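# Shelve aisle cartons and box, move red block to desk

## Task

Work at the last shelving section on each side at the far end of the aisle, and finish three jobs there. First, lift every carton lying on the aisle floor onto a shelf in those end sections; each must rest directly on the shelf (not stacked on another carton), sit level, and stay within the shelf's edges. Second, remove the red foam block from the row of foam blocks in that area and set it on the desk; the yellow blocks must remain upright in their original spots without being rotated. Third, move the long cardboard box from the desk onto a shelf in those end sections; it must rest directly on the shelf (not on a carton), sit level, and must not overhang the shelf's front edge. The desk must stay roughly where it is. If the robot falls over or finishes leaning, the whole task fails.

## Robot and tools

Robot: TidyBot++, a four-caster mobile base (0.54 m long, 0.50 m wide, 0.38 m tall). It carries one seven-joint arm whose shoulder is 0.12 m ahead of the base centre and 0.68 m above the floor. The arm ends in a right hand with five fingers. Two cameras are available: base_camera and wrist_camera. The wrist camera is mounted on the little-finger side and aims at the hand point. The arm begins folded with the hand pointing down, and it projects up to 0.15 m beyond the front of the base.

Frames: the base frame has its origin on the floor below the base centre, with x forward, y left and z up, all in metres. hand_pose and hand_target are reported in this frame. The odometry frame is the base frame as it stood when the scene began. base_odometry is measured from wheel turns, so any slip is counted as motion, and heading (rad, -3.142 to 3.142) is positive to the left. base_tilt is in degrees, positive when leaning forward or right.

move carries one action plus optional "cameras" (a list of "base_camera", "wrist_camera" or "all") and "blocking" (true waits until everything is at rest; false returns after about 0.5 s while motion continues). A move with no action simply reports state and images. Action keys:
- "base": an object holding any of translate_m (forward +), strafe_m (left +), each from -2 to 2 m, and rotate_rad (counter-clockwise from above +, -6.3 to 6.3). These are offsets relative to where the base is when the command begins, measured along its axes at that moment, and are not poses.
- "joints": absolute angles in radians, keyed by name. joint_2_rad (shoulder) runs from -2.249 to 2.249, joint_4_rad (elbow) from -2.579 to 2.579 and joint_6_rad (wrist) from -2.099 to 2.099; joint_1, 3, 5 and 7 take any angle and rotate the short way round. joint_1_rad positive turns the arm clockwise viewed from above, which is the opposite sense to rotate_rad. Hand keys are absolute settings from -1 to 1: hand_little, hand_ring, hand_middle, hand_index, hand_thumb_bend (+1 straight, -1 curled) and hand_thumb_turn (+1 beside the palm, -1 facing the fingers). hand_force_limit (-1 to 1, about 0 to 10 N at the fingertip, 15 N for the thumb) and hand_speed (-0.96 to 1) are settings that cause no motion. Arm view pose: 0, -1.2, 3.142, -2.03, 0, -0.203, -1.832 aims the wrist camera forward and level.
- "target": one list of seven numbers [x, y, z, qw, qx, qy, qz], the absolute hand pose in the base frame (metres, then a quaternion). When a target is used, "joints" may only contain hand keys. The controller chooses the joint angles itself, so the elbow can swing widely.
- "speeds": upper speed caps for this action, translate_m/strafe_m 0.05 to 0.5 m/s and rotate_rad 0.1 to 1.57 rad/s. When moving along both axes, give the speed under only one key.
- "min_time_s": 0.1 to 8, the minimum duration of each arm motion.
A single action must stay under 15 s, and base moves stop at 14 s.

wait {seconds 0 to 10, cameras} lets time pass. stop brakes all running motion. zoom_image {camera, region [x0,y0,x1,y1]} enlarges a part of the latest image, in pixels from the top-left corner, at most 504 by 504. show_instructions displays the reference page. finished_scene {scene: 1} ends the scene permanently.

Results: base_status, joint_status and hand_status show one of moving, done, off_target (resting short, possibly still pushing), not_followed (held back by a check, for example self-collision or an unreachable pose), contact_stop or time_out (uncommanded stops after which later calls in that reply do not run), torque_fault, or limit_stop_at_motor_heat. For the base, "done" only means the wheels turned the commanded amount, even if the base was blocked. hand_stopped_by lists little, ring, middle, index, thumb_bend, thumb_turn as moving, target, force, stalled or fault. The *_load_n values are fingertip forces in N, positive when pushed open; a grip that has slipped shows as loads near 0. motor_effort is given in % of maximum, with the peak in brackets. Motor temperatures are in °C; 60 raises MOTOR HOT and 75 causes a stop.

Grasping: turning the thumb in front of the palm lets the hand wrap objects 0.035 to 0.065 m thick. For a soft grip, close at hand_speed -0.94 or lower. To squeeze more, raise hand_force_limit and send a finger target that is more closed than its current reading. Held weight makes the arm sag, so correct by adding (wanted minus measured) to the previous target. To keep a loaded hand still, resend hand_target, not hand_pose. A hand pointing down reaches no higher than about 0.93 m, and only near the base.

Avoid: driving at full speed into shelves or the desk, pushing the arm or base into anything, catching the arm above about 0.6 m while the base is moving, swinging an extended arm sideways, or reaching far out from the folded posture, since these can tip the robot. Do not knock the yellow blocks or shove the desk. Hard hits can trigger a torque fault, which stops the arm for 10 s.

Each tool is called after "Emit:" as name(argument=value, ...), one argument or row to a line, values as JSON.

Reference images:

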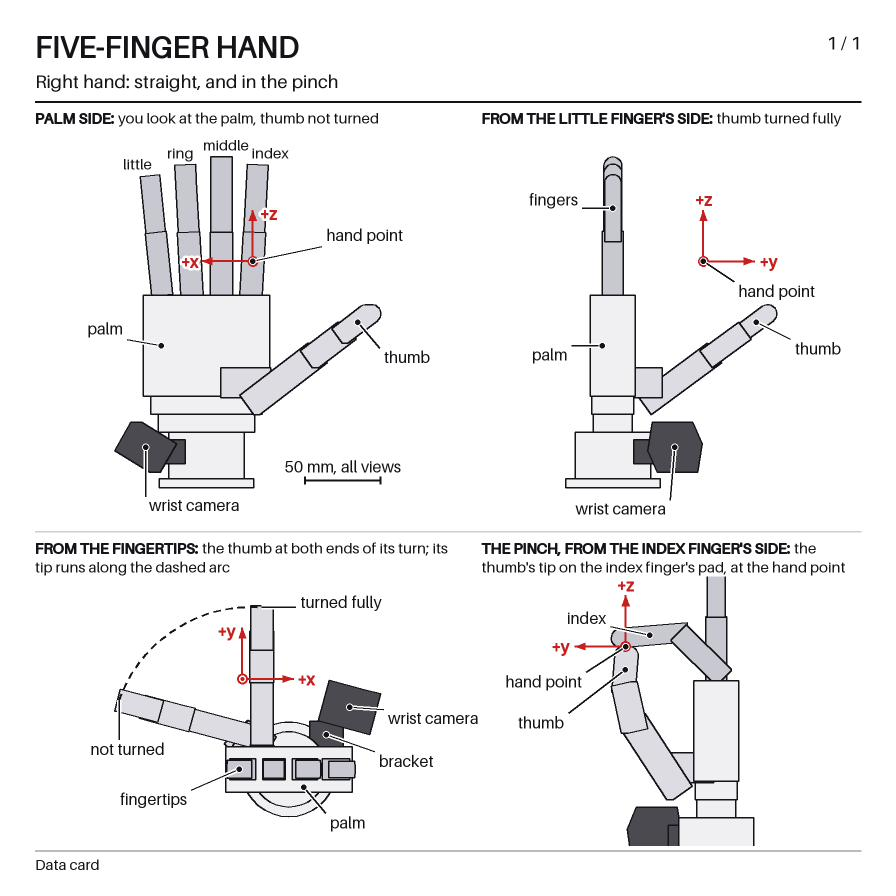

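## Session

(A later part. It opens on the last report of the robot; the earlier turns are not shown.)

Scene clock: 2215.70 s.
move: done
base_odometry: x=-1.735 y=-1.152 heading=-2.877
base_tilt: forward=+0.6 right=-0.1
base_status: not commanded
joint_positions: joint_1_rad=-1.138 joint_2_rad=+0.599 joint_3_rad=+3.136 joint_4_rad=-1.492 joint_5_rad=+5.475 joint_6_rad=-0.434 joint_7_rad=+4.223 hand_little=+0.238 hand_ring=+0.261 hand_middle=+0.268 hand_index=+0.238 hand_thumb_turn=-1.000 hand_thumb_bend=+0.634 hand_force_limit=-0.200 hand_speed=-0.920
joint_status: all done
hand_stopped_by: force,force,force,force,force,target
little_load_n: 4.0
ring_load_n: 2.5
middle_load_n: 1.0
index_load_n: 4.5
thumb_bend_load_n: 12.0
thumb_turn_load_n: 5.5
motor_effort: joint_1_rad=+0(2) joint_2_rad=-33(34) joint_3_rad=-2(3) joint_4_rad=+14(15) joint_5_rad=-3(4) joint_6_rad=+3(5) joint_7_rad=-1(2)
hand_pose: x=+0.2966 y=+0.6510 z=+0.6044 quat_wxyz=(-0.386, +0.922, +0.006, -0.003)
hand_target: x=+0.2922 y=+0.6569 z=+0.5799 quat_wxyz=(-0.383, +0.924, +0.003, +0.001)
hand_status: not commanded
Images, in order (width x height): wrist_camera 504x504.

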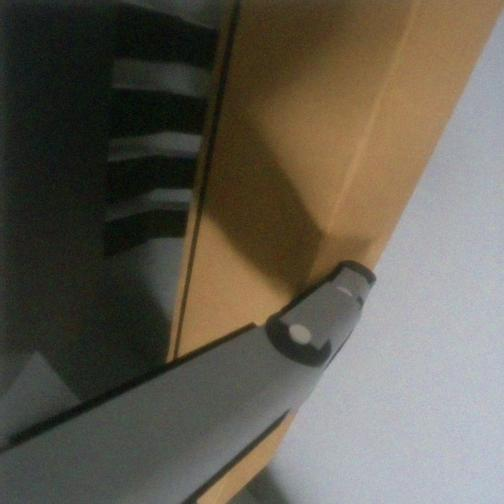

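Emit:
move(
  joints={"joint_1_rad": -1.154, "joint_2_rad": 0.648, "joint_3_rad": 3.13, "joint_4_rad": -1.54, "joint_5_rad": -0.885, "joint_6_rad": -0.36, "joint_7_rad": -1.98},
  min_time_s=3,
)

Emit:
move(
  joints={"joint_1_rad": -1.154, "joint_2_rad": 0.66, "joint_3_rad": 3.13, "joint_4_rad": -1.56, "joint_5_rad": -0.915, "joint_6_rad": -0.345, "joint_7_rad": -1.945},
  min_time_s=3,
  cameras=["wrist_camera"],
)

Scene clock: 2226.50 s.
move: done
base_odometry: x=-1.735 y=-1.152 heading=-2.877
base_tilt: forward=+0.7 right=-0.1
base_status: not commanded
joint_positions: joint_1_rad=-1.138 joint_2_rad=+0.612 joint_3_rad=+3.136 joint_4_rad=-1.515 joint_5_rad=+5.440 joint_6_rad=-0.418 joint_7_rad=+4.263 hand_little=+0.238 hand_ring=+0.261 hand_middle=+0.268 hand_index=+0.238 hand_thumb_turn=-1.000 hand_thumb_bend=+0.634 hand_force_limit=-0.200 hand_speed=-0.920
joint_status: all done
hand_stopped_by: force,force,force,force,force,target
little_load_n: 4.0
ring_load_n: 2.5
middle_load_n: 1.0
index_load_n: 4.5
thumb_bend_load_n: 12.0
thumb_turn_load_n: 5.5
motor_effort: joint_1_rad=+0(2) joint_2_rad=-32(34) joint_3_rad=-2(3) joint_4_rad=+13(15) joint_5_rad=-2(4) joint_6_rad=+3(5) joint_7_rad=-1(3)
hand_pose: x=+0.2947 y=+0.6462 z=+0.5890 quat_wxyz=(-0.380, +0.925, +0.005, -0.006)
hand_target: x=+0.2893 y=+0.6480 z=+0.5616 quat_wxyz=(-0.373, +0.928, +0.002, -0.001)
hand_status: not commanded
pictures: none

Scene clock: 2229.80 s.
move: done
base_odometry: x=-1.735 y=-1.152 heading=-2.877
base_tilt: forward=+0.6 right=-0.1
base_status: not commanded
joint_positions: joint_1_rad=-1.138 joint_2_rad=+0.614 joint_3_rad=+3.136 joint_4_rad=-1.527 joint_5_rad=+5.405 joint_6_rad=-0.404 joint_7_rad=+4.296 hand_little=+0.238 hand_ring=+0.261 hand_middle=+0.268 hand_index=+0.238 hand_thumb_turn=-1.000 hand_thumb_bend=+0.634 hand_force_limit=-0.200 hand_speed=-0.920
joint_status: all done
hand_stopped_by: force,force,force,force,force,target
little_load_n: 4.0
ring_load_n: 2.0
middle_load_n: 1.0
index_load_n: 4.0
thumb_bend_load_n: 12.5
thumb_turn_load_n: 5.0
motor_effort: joint_1_rad=+0(2) joint_2_rad=-29(34) joint_3_rad=-1(3) joint_4_rad=+12(15) joint_5_rad=-2(4) joint_6_rad=+3(4) joint_7_rad=-1(3)
hand_pose: x=+0.2946 y=+0.6463 z=+0.5860 quat_wxyz=(-0.383, +0.924, +0.003, -0.005)
hand_target: x=+0.2886 y=+0.6425 z=+0.5480 quat_wxyz=(-0.367, +0.930, +0.001, -0.001)
hand_status: not commanded
Images, in order (width x height): wrist_camera 504x504.

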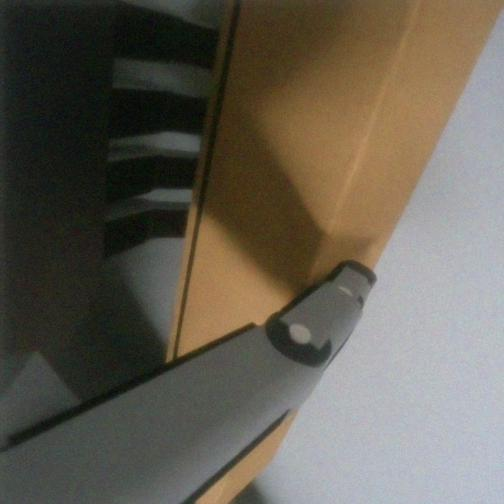

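Emit:
move(
  joints={"joint_1_rad": -1.154, "joint_2_rad": 0.675, "joint_3_rad": 3.13, "joint_4_rad": -1.57, "joint_5_rad": -0.93, "joint_6_rad": -0.335, "joint_7_rad": -1.925},
  min_time_s=3,
  cameras=["wrist_camera"],
)

Scene clock: 2236.70 s.
move: done
base_odometry: x=-1.735 y=-1.152 heading=-2.877
base_tilt: forward=+0.6 right=-0.1
base_status: not commanded
joint_positions: joint_1_rad=-1.139 joint_2_rad=+0.614 joint_3_rad=+3.136 joint_4_rad=-1.533 joint_5_rad=+5.388 joint_6_rad=-0.395 joint_7_rad=+4.316 hand_little=+0.238 hand_ring=+0.261 hand_middle=+0.268 hand_index=+0.238 hand_thumb_turn=-1.000 hand_thumb_bend=+0.635 hand_force_limit=-0.200 hand_speed=-0.920
joint_status: all done
hand_stopped_by: force,force,force,force,force,target
little_load_n: 4.0
ring_load_n: 2.0
middle_load_n: 0.5
index_load_n: 3.0
thumb_bend_load_n: 13.5
thumb_turn_load_n: 4.5
motor_effort: joint_1_rad=+1(2) joint_2_rad=-28(30) joint_3_rad=-1(2) joint_4_rad=+11(13) joint_5_rad=-1(3) joint_6_rad=+3(5) joint_7_rad=+0(2)
hand_pose: x=+0.2949 y=+0.6471 z=+0.5853 quat_wxyz=(-0.385, +0.923, +0.004, -0.003)
hand_target: x=+0.2886 y=+0.6386 z=+0.5354 quat_wxyz=(-0.360, +0.933, +0.000, -0.001)
hand_status: not commanded
Images, in order (width x height): wrist_camera 504x504.

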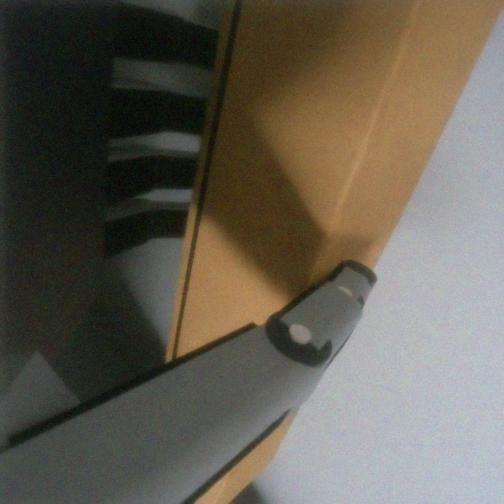

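Emit:
move(
  joints={"hand_speed": -0.9, "hand_thumb_bend": 0.75, "hand_little": 0.35, "hand_ring": 0.37, "hand_middle": 0.38, "hand_index": 0.35},
)

Emit:
move(
  joints={"hand_speed": -0.85, "hand_thumb_bend": 1.0, "hand_little": 0.6, "hand_ring": 0.6, "hand_middle": 0.6, "hand_index": 0.6},
  cameras=["wrist_camera"],
)

Scene clock: 2240.97 s.
move: done
base_odometry: x=-1.735 y=-1.152 heading=-2.877
base_tilt: forward=+0.6 right=-0.1
base_status: not commanded
joint_positions: joint_1_rad=-1.140 joint_2_rad=+0.637 joint_3_rad=+3.136 joint_4_rad=-1.543 joint_5_rad=+5.381 joint_6_rad=-0.385 joint_7_rad=+4.318 hand_little=+0.350 hand_ring=+0.370 hand_middle=+0.380 hand_index=+0.350 hand_thumb_turn=-1.000 hand_thumb_bend=+0.750 hand_force_limit=-0.200 hand_speed=-0.900
joint_status: all done
hand_stopped_by: target,target,target,target,target,target
little_load_n: 0.0
ring_load_n: -0.5
middle_load_n: 0.0
index_load_n: 0.0
thumb_bend_load_n: 0.0
thumb_turn_load_n: 0.0
motor_effort: joint_1_rad=+1(1) joint_2_rad=-28(32) joint_3_rad=-1(2) joint_4_rad=+10(13) joint_5_rad=-1(3) joint_6_rad=+1(3) joint_7_rad=+0(1)
hand_pose: x=+0.2935 y=+0.6430 z=+0.5674 quat_wxyz=(-0.374, +0.927, -0.001, -0.007)
hand_target: x=+0.2886 y=+0.6386 z=+0.5354 quat_wxyz=(-0.360, +0.933, +0.000, -0.001)
hand_status: not commanded
pictures: none

Scene clock: 2242.60 s.
move: done
base_odometry: x=-1.735 y=-1.152 heading=-2.877
base_tilt: forward=+0.6 right=-0.1
base_status: not commanded
joint_positions: joint_1_rad=-1.140 joint_2_rad=+0.638 joint_3_rad=+3.136 joint_4_rad=-1.544 joint_5_rad=+5.381 joint_6_rad=-0.385 joint_7_rad=+4.318 hand_little=+0.600 hand_ring=+0.600 hand_middle=+0.600 hand_index=+0.600 hand_thumb_turn=-1.000 hand_thumb_bend=+1.000 hand_force_limit=-0.200 hand_speed=-0.850
joint_status: all done
hand_stopped_by: target,target,target,target,target,target
little_load_n: 0.0
ring_load_n: 0.0
middle_load_n: 0.0
index_load_n: 0.0
thumb_bend_load_n: 0.0
thumb_turn_load_n: 0.0
motor_effort: joint_1_rad=+0(2) joint_2_rad=-29(32) joint_3_rad=-1(2) joint_4_rad=+11(13) joint_5_rad=-1(3) joint_6_rad=+2(3) joint_7_rad=-1(1)
hand_pose: x=+0.2932 y=+0.6425 z=+0.5658 quat_wxyz=(-0.373, +0.928, -0.001, -0.007)
hand_target: x=+0.2886 y=+0.6386 z=+0.5354 quat_wxyz=(-0.360, +0.933, +0.000, -0.001)
hand_status: not commanded
Images, in order (width x height): wrist_camera 504x504.

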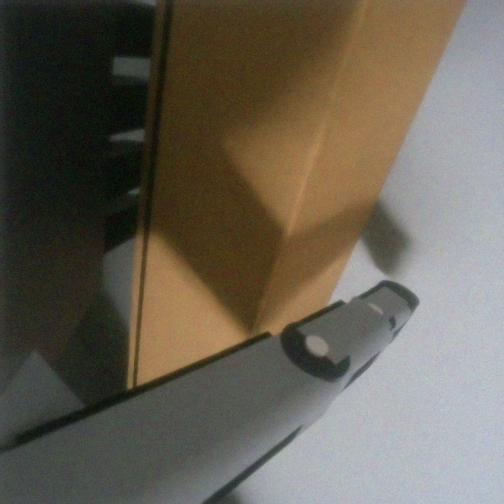

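Emit:
move(
  joints={"joint_1_rad": -1.15, "joint_2_rad": 0.6, "joint_3_rad": 3.13, "joint_4_rad": -1.51, "joint_5_rad": -0.84, "joint_6_rad": -0.42, "joint_7_rad": -2.02},
  min_time_s=3,
)

Emit:
move(
  joints={"hand_little": 1.0, "hand_ring": 1.0, "hand_middle": 1.0, "hand_index": 1.0},
  cameras=["wrist_camera"],
)

Scene clock: 2252.93 s.
move: done
base_odometry: x=-1.735 y=-1.152 heading=-2.877
base_tilt: forward=+0.7 right=-0.1
base_status: not commanded
joint_positions: joint_1_rad=-1.141 joint_2_rad=+0.629 joint_3_rad=+3.136 joint_4_rad=-1.528 joint_5_rad=+5.403 joint_6_rad=-0.385 joint_7_rad=+4.304 hand_little=+0.600 hand_ring=+0.600 hand_middle=+0.600 hand_index=+0.600 hand_thumb_turn=-1.000 hand_thumb_bend=+1.000 hand_force_limit=-0.200 hand_speed=-0.850
joint_status: all done
hand_stopped_by: target,target,target,target,target,target
little_load_n: 0.0
ring_load_n: 0.0
middle_load_n: 0.0
index_load_n: 0.0
thumb_bend_load_n: 0.0
thumb_turn_load_n: 0.0
motor_effort: joint_1_rad=+1(2) joint_2_rad=-32(33) joint_3_rad=-2(3) joint_4_rad=+13(14) joint_5_rad=-3(3) joint_6_rad=+2(4) joint_7_rad=-1(3)
hand_pose: x=+0.2978 y=+0.6477 z=+0.5768 quat_wxyz=(-0.380, +0.925, +0.002, +0.000)
hand_target: x=+0.2843 y=+0.6516 z=+0.5995 quat_wxyz=(-0.387, +0.922, +0.016, -0.007)
hand_status: not commanded
pictures: none

Scene clock: 2254.37 s.
move: done
base_odometry: x=-1.735 y=-1.152 heading=-2.877
base_tilt: forward=+0.6 right=-0.1
base_status: not commanded
joint_positions: joint_1_rad=-1.141 joint_2_rad=+0.629 joint_3_rad=+3.136 joint_4_rad=-1.528 joint_5_rad=+5.403 joint_6_rad=-0.385 joint_7_rad=+4.304 hand_little=+1.000 hand_ring=+1.000 hand_middle=+1.000 hand_index=+1.000 hand_thumb_turn=-1.000 hand_thumb_bend=+1.000 hand_force_limit=-0.200 hand_speed=-0.850
joint_status: all done
hand_stopped_by: target,target,target,target,target,target
little_load_n: 0.0
ring_load_n: 0.0
middle_load_n: 0.0
index_load_n: 0.0
thumb_bend_load_n: 0.0
thumb_turn_load_n: 0.0
motor_effort: joint_1_rad=+0(1) joint_2_rad=-32(33) joint_3_rad=-2(2) joint_4_rad=+13(13) joint_5_rad=-3(3) joint_6_rad=+2(3) joint_7_rad=-1(1)
hand_pose: x=+0.2979 y=+0.6478 z=+0.5769 quat_wxyz=(-0.380, +0.925, +0.002, +0.000)
hand_target: x=+0.2843 y=+0.6516 z=+0.5995 quat_wxyz=(-0.387, +0.922, +0.016, -0.007)
hand_status: not commanded
Images, in order (width x height): wrist_camera 504x504.

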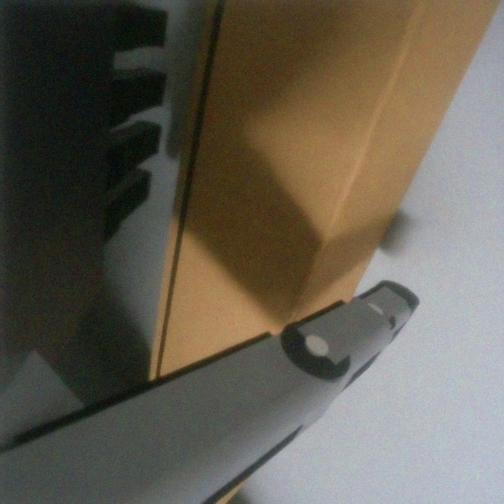

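Emit:
move(
  joints={"joint_1_rad": -1.094, "joint_2_rad": 0.475, "joint_3_rad": 3.13, "joint_4_rad": -1.63, "joint_5_rad": -0.8, "joint_6_rad": -0.48, "joint_7_rad": -2.05},
  min_time_s=4,
)

Emit:
move(
  joints={"joint_1_rad": -1.035, "joint_2_rad": 0.33, "joint_3_rad": 3.13, "joint_4_rad": -1.686, "joint_5_rad": -0.75, "joint_6_rad": -0.54, "joint_7_rad": -2.07},
  min_time_s=4,
  cameras=["wrist_camera"],
)

Scene clock: 2265.30 s.
move: done
base_odometry: x=-1.735 y=-1.152 heading=-2.877
base_tilt: forward=+0.6 right=-0.1
base_status: not commanded
joint_positions: joint_1_rad=-1.110 joint_2_rad=+0.504 joint_3_rad=+3.136 joint_4_rad=-1.603 joint_5_rad=+5.442 joint_6_rad=-0.424 joint_7_rad=+4.274 hand_little=+1.000 hand_ring=+1.000 hand_middle=+1.000 hand_index=+1.000 hand_thumb_turn=-1.000 hand_thumb_bend=+1.000 hand_force_limit=-0.200 hand_speed=-0.850
joint_status: all done
hand_stopped_by: target,target,target,target,target,target
little_load_n: 0.0
ring_load_n: 0.0
middle_load_n: 0.0
index_load_n: 0.0
thumb_bend_load_n: 0.0
thumb_turn_load_n: 0.0
motor_effort: joint_1_rad=+0(2) joint_2_rad=-30(33) joint_3_rad=-2(2) joint_4_rad=+13(15) joint_5_rad=-3(4) joint_6_rad=+3(4) joint_7_rad=-1(2)
hand_pose: x=+0.2987 y=+0.6129 z=+0.6211 quat_wxyz=(-0.387, +0.922, +0.001, +0.004)
hand_target: x=+0.2864 y=+0.5904 z=+0.6217 quat_wxyz=(-0.369, +0.929, +0.002, -0.015)
hand_status: not commanded
pictures: none

Scene clock: 2269.60 s.
move: done
base_odometry: x=-1.735 y=-1.152 heading=-2.877
base_tilt: forward=+0.7 right=-0.1
base_status: not commanded
joint_positions: joint_1_rad=-1.051 joint_2_rad=+0.357 joint_3_rad=+3.136 joint_4_rad=-1.659 joint_5_rad=+5.492 joint_6_rad=-0.483 joint_7_rad=+4.254 hand_little=+1.000 hand_ring=+1.000 hand_middle=+1.000 hand_index=+1.000 hand_thumb_turn=-1.000 hand_thumb_bend=+1.000 hand_force_limit=-0.200 hand_speed=-0.850
joint_status: all done
hand_stopped_by: target,target,target,target,target,target
little_load_n: -0.5
ring_load_n: -0.5
middle_load_n: -0.5
index_load_n: 0.0
thumb_bend_load_n: 0.0
thumb_turn_load_n: 0.0
motor_effort: joint_1_rad=+0(2) joint_2_rad=-26(31) joint_3_rad=-1(2) joint_4_rad=+14(16) joint_5_rad=-2(4) joint_6_rad=+3(4) joint_7_rad=-1(3)
hand_pose: x=+0.3124 y=+0.5724 z=+0.6781 quat_wxyz=(-0.403, +0.915, +0.002, +0.020)
hand_target: x=+0.2991 y=+0.5486 z=+0.6742 quat_wxyz=(-0.382, +0.924, +0.003, +0.002)
hand_status: not commanded
Images, in order (width x height): wrist_camera 504x504.

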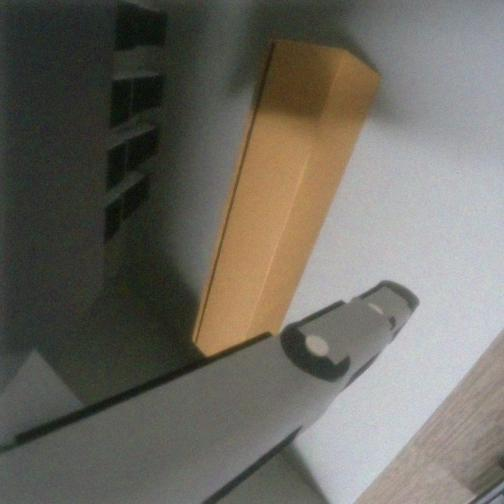

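Emit:
move(
  joints={"joint_1_rad": -0.688, "joint_2_rad": 0.06, "joint_3_rad": 3.13, "joint_4_rad": -1.96, "joint_5_rad": -0.9, "joint_6_rad": -0.772, "joint_7_rad": -1.695},
  min_time_s=4,
  cameras=["wrist_camera"],
)

Scene clock: 2283.57 s.
move: done
base_odometry: x=-1.735 y=-1.152 heading=-2.877
base_tilt: forward=+0.6 right=-0.1
base_status: not commanded
joint_positions: joint_1_rad=-0.702 joint_2_rad=+0.082 joint_3_rad=+3.136 joint_4_rad=-1.934 joint_5_rad=+5.425 joint_6_rad=-0.716 joint_7_rad=+4.547 hand_little=+1.000 hand_ring=+1.000 hand_middle=+1.000 hand_index=+1.000 hand_thumb_turn=-1.000 hand_thumb_bend=+1.000 hand_force_limit=-0.200 hand_speed=-0.850
joint_status: all done
hand_stopped_by: target,target,target,target,target,target
little_load_n: 0.0
ring_load_n: -0.5
middle_load_n: -0.5
index_load_n: 0.0
thumb_bend_load_n: 0.0
thumb_turn_load_n: 0.0
motor_effort: joint_1_rad=-1(2) joint_2_rad=-17(26) joint_3_rad=-1(2) joint_4_rad=+13(15) joint_5_rad=-4(5) joint_6_rad=+2(4) joint_7_rad=-1(2)
hand_pose: x=+0.3472 y=+0.3912 z=+0.6929 quat_wxyz=(-0.378, +0.925, -0.004, +0.027)
hand_target: x=+0.3237 y=+0.3863 z=+0.6965 quat_wxyz=(-0.386, +0.922, +0.008, +0.002)
hand_status: not commanded
Images, in order (width x height): wrist_camera 504x504.

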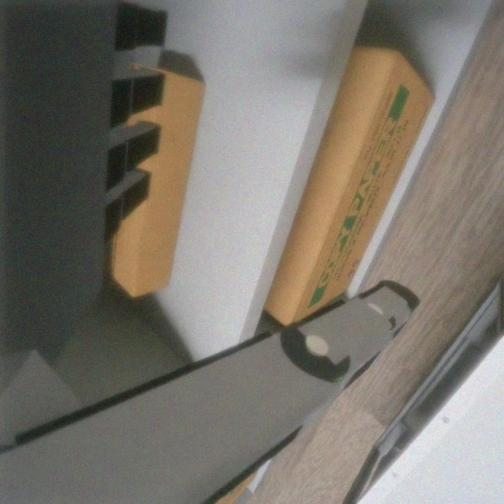

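Emit:
move(
  joints={"joint_1_rad": -0.572, "joint_2_rad": 0.2, "joint_3_rad": 3.13, "joint_4_rad": -2.1, "joint_5_rad": -1.124, "joint_6_rad": -0.72, "joint_7_rad": -1.306},
  min_time_s=3,
)

Emit:
move(
  joints={"joint_1_rad": 0.243, "joint_2_rad": 0.37, "joint_3_rad": 3.13, "joint_4_rad": -2.11, "joint_5_rad": -0.85, "joint_6_rad": -1.12, "joint_7_rad": -0.68, "hand_thumb_bend": -0.5, "hand_speed": 0},
  min_time_s=4,
)

Emit:
move(
  joints={"joint_1_rad": 0.112, "joint_2_rad": -0.308, "joint_3_rad": 3.14, "joint_4_rad": -1.714, "joint_5_rad": -1.589, "joint_6_rad": -1.681, "joint_7_rad": -0.166},
  min_time_s=5,
  cameras=["wrist_camera"],
)

Scene clock: 2305.63 s.
move: done
base_odometry: x=-1.735 y=-1.152 heading=-2.877
base_tilt: forward=+0.6 right=-0.1
base_status: not commanded
joint_positions: joint_1_rad=-0.587 joint_2_rad=+0.174 joint_3_rad=+3.136 joint_4_rad=-2.076 joint_5_rad=+5.200 joint_6_rad=-0.717 joint_7_rad=+4.936 hand_little=+1.000 hand_ring=+1.000 hand_middle=+1.000 hand_index=+1.000 hand_thumb_turn=-1.000 hand_thumb_bend=+1.000 hand_force_limit=-0.200 hand_speed=-0.850
joint_status: all done
hand_stopped_by: target,target,target,target,target,target
little_load_n: 0.0
ring_load_n: 0.0
middle_load_n: 0.0
index_load_n: 0.0
thumb_bend_load_n: 0.0
thumb_turn_load_n: 0.0
motor_effort: joint_1_rad=+0(2) joint_2_rad=-17(18) joint_3_rad=-1(2) joint_4_rad=+11(15) joint_5_rad=-4(5) joint_6_rad=-1(3) joint_7_rad=-1(2)
hand_pose: x=+0.3530 y=+0.3608 z=+0.6269 quat_wxyz=(-0.379, +0.925, +0.011, +0.005)
hand_target: x=+0.3470 y=+0.3587 z=+0.6139 quat_wxyz=(-0.379, +0.925, +0.002, -0.009)
hand_status: not commanded
pictures: none

Scene clock: 2309.93 s.
move: done
base_odometry: x=-1.735 y=-1.152 heading=-2.877
base_tilt: forward=+0.7 right=-0.1
base_status: not commanded
joint_positions: joint_1_rad=+0.232 joint_2_rad=+0.342 joint_3_rad=+3.136 joint_4_rad=-2.088 joint_5_rad=+5.390 joint_6_rad=-1.059 joint_7_rad=+5.562 hand_little=+1.000 hand_ring=+1.000 hand_middle=+1.000 hand_index=+1.000 hand_thumb_turn=-1.000 hand_thumb_bend=-0.500 hand_force_limit=-0.200 hand_speed=+0.000
joint_status: all done
hand_stopped_by: target,target,target,target,target,target
little_load_n: 0.0
ring_load_n: 0.0
middle_load_n: 0.0
index_load_n: 0.0
thumb_bend_load_n: 0.0
thumb_turn_load_n: 0.0
motor_effort: joint_1_rad=+0(2) joint_2_rad=-19(19) joint_3_rad=-2(3) joint_4_rad=+8(12) joint_5_rad=-4(5) joint_6_rad=-3(5) joint_7_rad=-1(2)
hand_pose: x=+0.4489 y=+0.0997 z=+0.5629 quat_wxyz=(-0.368, +0.929, +0.012, +0.038)
hand_target: x=+0.4163 y=+0.1042 z=+0.5556 quat_wxyz=(-0.383, +0.923, +0.042, -0.004)
hand_status: not commanded
pictures: none

Scene clock: 2315.27 s.
move: done
base_odometry: x=-1.735 y=-1.152 heading=-2.877
base_tilt: forward=+0.6 right=-0.1
base_status: not commanded
joint_positions: joint_1_rad=+0.127 joint_2_rad=-0.297 joint_3_rad=+3.136 joint_4_rad=-1.730 joint_5_rad=+4.736 joint_6_rad=-1.627 joint_7_rad=+6.076 hand_little=+1.000 hand_ring=+1.000 hand_middle=+1.000 hand_index=+1.000 hand_thumb_turn=-1.000 hand_thumb_bend=-0.500 hand_force_limit=-0.200 hand_speed=+0.000
joint_status: all done
hand_stopped_by: target,target,target,target,target,target
little_load_n: -0.5
ring_load_n: 0.0
middle_load_n: 0.0
index_load_n: 0.0
thumb_bend_load_n: 0.0
thumb_turn_load_n: 0.0
motor_effort: joint_1_rad=+0(2) joint_2_rad=-4(20) joint_3_rad=+1(2) joint_4_rad=+12(14) joint_5_rad=-8(9) joint_6_rad=+2(4) joint_7_rad=-1(2)
hand_pose: x=+0.3859 y=+0.2948 z=+1.0821 quat_wxyz=(-0.492, +0.542, +0.471, +0.491)
hand_target: x=+0.3603 y=+0.3032 z=+1.1036 quat_wxyz=(-0.500, +0.500, +0.500, +0.499)
hand_status: not commanded
Images, in order (width x height): wrist_camera 504x504.

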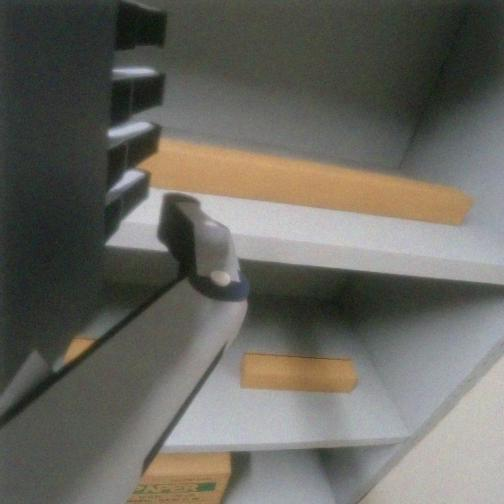

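Emit:
move(
  joints={"joint_1_rad": -0.1, "joint_2_rad": -0.05, "joint_3_rad": 3.14, "joint_4_rad": -1.55, "joint_5_rad": 0.0, "joint_6_rad": -1.7, "joint_7_rad": -1.6},
  min_time_s=4,
)

Emit:
move(
  joints={"joint_1_rad": -0.378, "joint_2_rad": 0.04, "joint_3_rad": 3.14, "joint_4_rad": -1.429, "joint_5_rad": 1.611, "joint_6_rad": -1.946, "joint_7_rad": -3.033},
  min_time_s=4,
  cameras=["wrist_camera"],
)

Scene clock: 2337.00 s.
move: done
base_odometry: x=-1.735 y=-1.152 heading=-2.877
base_tilt: forward=+0.6 right=-0.1
base_status: not commanded
joint_positions: joint_1_rad=-0.084 joint_2_rad=-0.071 joint_3_rad=+3.136 joint_4_rad=-1.569 joint_5_rad=+6.243 joint_6_rad=-1.645 joint_7_rad=+4.724 hand_little=+1.000 hand_ring=+1.000 hand_middle=+1.000 hand_index=+1.000 hand_thumb_turn=-1.000 hand_thumb_bend=-0.500 hand_force_limit=-0.200 hand_speed=+0.000
joint_status: all done
hand_stopped_by: target,target,target,target,target,target
little_load_n: 0.0
ring_load_n: 0.0
middle_load_n: 0.0
index_load_n: 0.0
thumb_bend_load_n: 0.0
thumb_turn_load_n: 0.0
motor_effort: joint_1_rad=+0(2) joint_2_rad=-11(12) joint_3_rad=-1(2) joint_4_rad=+13(15) joint_5_rad=-1(9) joint_6_rad=+1(3) joint_7_rad=-1(2)
hand_pose: x=+0.3755 y=-0.0233 z=+0.8004 quat_wxyz=(-0.020, +0.998, +0.052, -0.001)
hand_target: x=+0.3649 y=-0.0331 z=+0.8047 quat_wxyz=(+0.002, +0.999, +0.036, -0.029)
hand_status: not commanded
pictures: none

Scene clock: 2341.63 s.
move: done
base_odometry: x=-1.735 y=-1.152 heading=-2.877
base_tilt: forward=+0.6 right=-0.1
base_status: not commanded
joint_positions: joint_1_rad=-0.363 joint_2_rad=+0.015 joint_3_rad=+3.136 joint_4_rad=-1.446 joint_5_rad=+7.852 joint_6_rad=-1.891 joint_7_rad=+3.291 hand_little=+1.000 hand_ring=+1.000 hand_middle=+1.000 hand_index=+1.000 hand_thumb_turn=-1.000 hand_thumb_bend=-0.500 hand_force_limit=-0.200 hand_speed=+0.000
joint_status: all done
hand_stopped_by: target,target,target,target,target,target
little_load_n: 0.0
ring_load_n: 0.0
middle_load_n: 0.0
index_load_n: 0.0
thumb_bend_load_n: 0.0
thumb_turn_load_n: 0.5
motor_effort: joint_1_rad=+0(2) joint_2_rad=-12(14) joint_3_rad=-1(2) joint_4_rad=+11(13) joint_5_rad=+7(8) joint_6_rad=+2(2) joint_7_rad=+0(2)
hand_pose: x=+0.3706 y=-0.2078 z=+1.0968 quat_wxyz=(+0.490, +0.533, -0.484, +0.492)
hand_target: x=+0.3654 y=-0.1992 z=+1.1029 quat_wxyz=(+0.499, +0.500, -0.500, +0.501)
hand_status: not commanded
Images, in order (width x height): wrist_camera 504x504.

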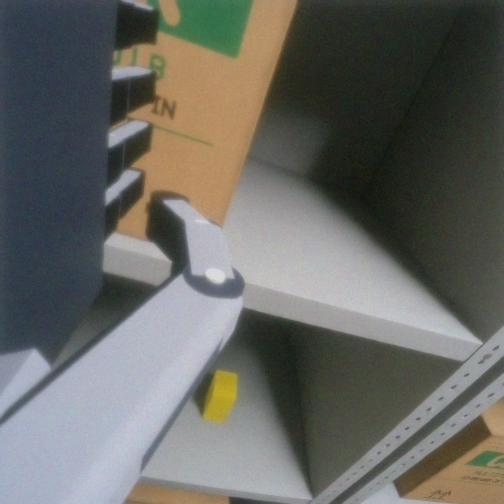

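Emit:
move(
  base={"translate_m": 0.22},
  speeds={"translate_m": 0.1},
  cameras=["wrist_camera"],
)

Scene clock: 2348.67 s.
move: done
base_odometry: x=-1.948 y=-1.210 heading=-2.877
base_tilt: forward=+0.6 right=-0.1
base_status: done
joint_positions: joint_1_rad=-0.363 joint_2_rad=+0.029 joint_3_rad=+3.136 joint_4_rad=-1.446 joint_5_rad=+7.853 joint_6_rad=-1.895 joint_7_rad=+3.290 hand_little=+1.000 hand_ring=+1.000 hand_middle=+1.000 hand_index=+1.000 hand_thumb_turn=-1.000 hand_thumb_bend=-0.500 hand_force_limit=-0.200 hand_speed=+0.000
joint_status: not commanded
hand_stopped_by: target,target,target,target,target,target
little_load_n: 0.0
ring_load_n: 0.0
middle_load_n: 0.0
index_load_n: 0.0
thumb_bend_load_n: 0.0
thumb_turn_load_n: 0.0
motor_effort: joint_1_rad=+0(1) joint_2_rad=-13(16) joint_3_rad=+0(1) joint_4_rad=+12(12) joint_5_rad=+7(8) joint_6_rad=+1(3) joint_7_rad=+0(1)
hand_pose: x=+0.3746 y=-0.2056 z=+1.0949 quat_wxyz=(+0.495, +0.533, -0.481, +0.489)
hand_target: x=+0.3654 y=-0.1992 z=+1.1029 quat_wxyz=(+0.499, +0.500, -0.500, +0.501)
hand_status: not commanded
Images, in order (width x height): wrist_camera 504x504.

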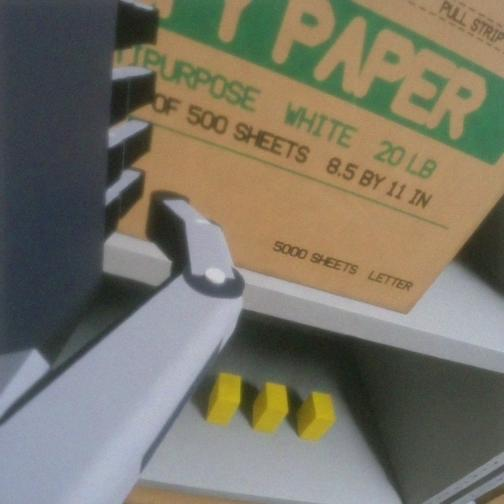

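Emit:
move(
  base={"translate_m": 0.2},
  speeds={"translate_m": 0.1},
  cameras=["all"],
)

Scene clock: 2353.10 s.
move: done
base_odometry: x=-2.141 y=-1.262 heading=-2.876
base_tilt: forward=+0.6 right=-0.1
base_status: done
joint_positions: joint_1_rad=-0.364 joint_2_rad=+0.034 joint_3_rad=+3.136 joint_4_rad=-1.446 joint_5_rad=+7.854 joint_6_rad=-1.897 joint_7_rad=+3.290 hand_little=+1.000 hand_ring=+1.000 hand_middle=+1.000 hand_index=+1.000 hand_thumb_turn=-1.000 hand_thumb_bend=-0.500 hand_force_limit=-0.200 hand_speed=+0.000
joint_status: not commanded
hand_stopped_by: target,target,target,target,target,target
little_load_n: 0.0
ring_load_n: 0.0
middle_load_n: 0.0
index_load_n: 0.0
thumb_bend_load_n: 0.0
thumb_turn_load_n: 0.5
motor_effort: joint_1_rad=+0(1) joint_2_rad=-13(16) joint_3_rad=+0(1) joint_4_rad=+11(12) joint_5_rad=+7(7) joint_6_rad=+1(2) joint_7_rad=-1(1)
hand_pose: x=+0.3759 y=-0.2047 z=+1.0942 quat_wxyz=(+0.497, +0.533, -0.480, +0.488)
hand_target: x=+0.3654 y=-0.1992 z=+1.1029 quat_wxyz=(+0.499, +0.500, -0.500, +0.501)
hand_status: not commanded
pictures: base_camera, wrist_camera
Images, in order (width x height): base_camera 644x364, wrist_camera 504x504.

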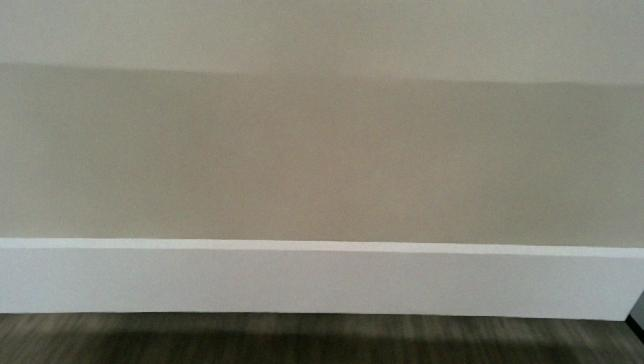

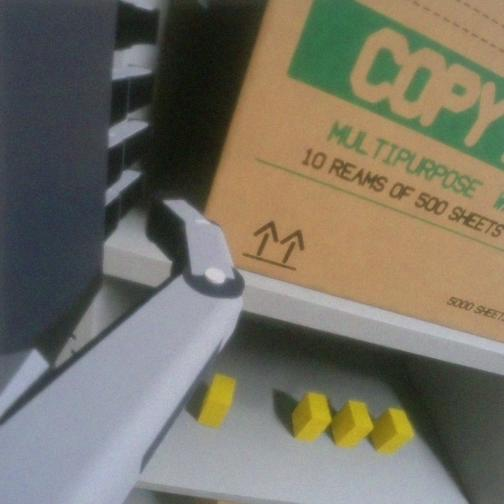

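Emit:
zoom_image(
  camera="wrist_camera",
  region=[170, 350, 430, 480],
)

Scaled by 1.938 from the camera's image (finer frame: 720x720).

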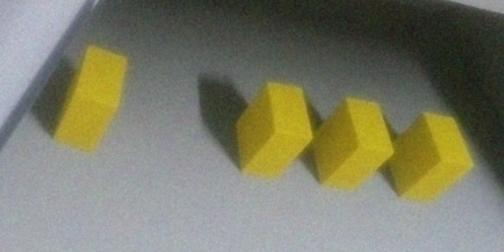

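Emit:
finished_scene(
)

The scene is finished: the task was done.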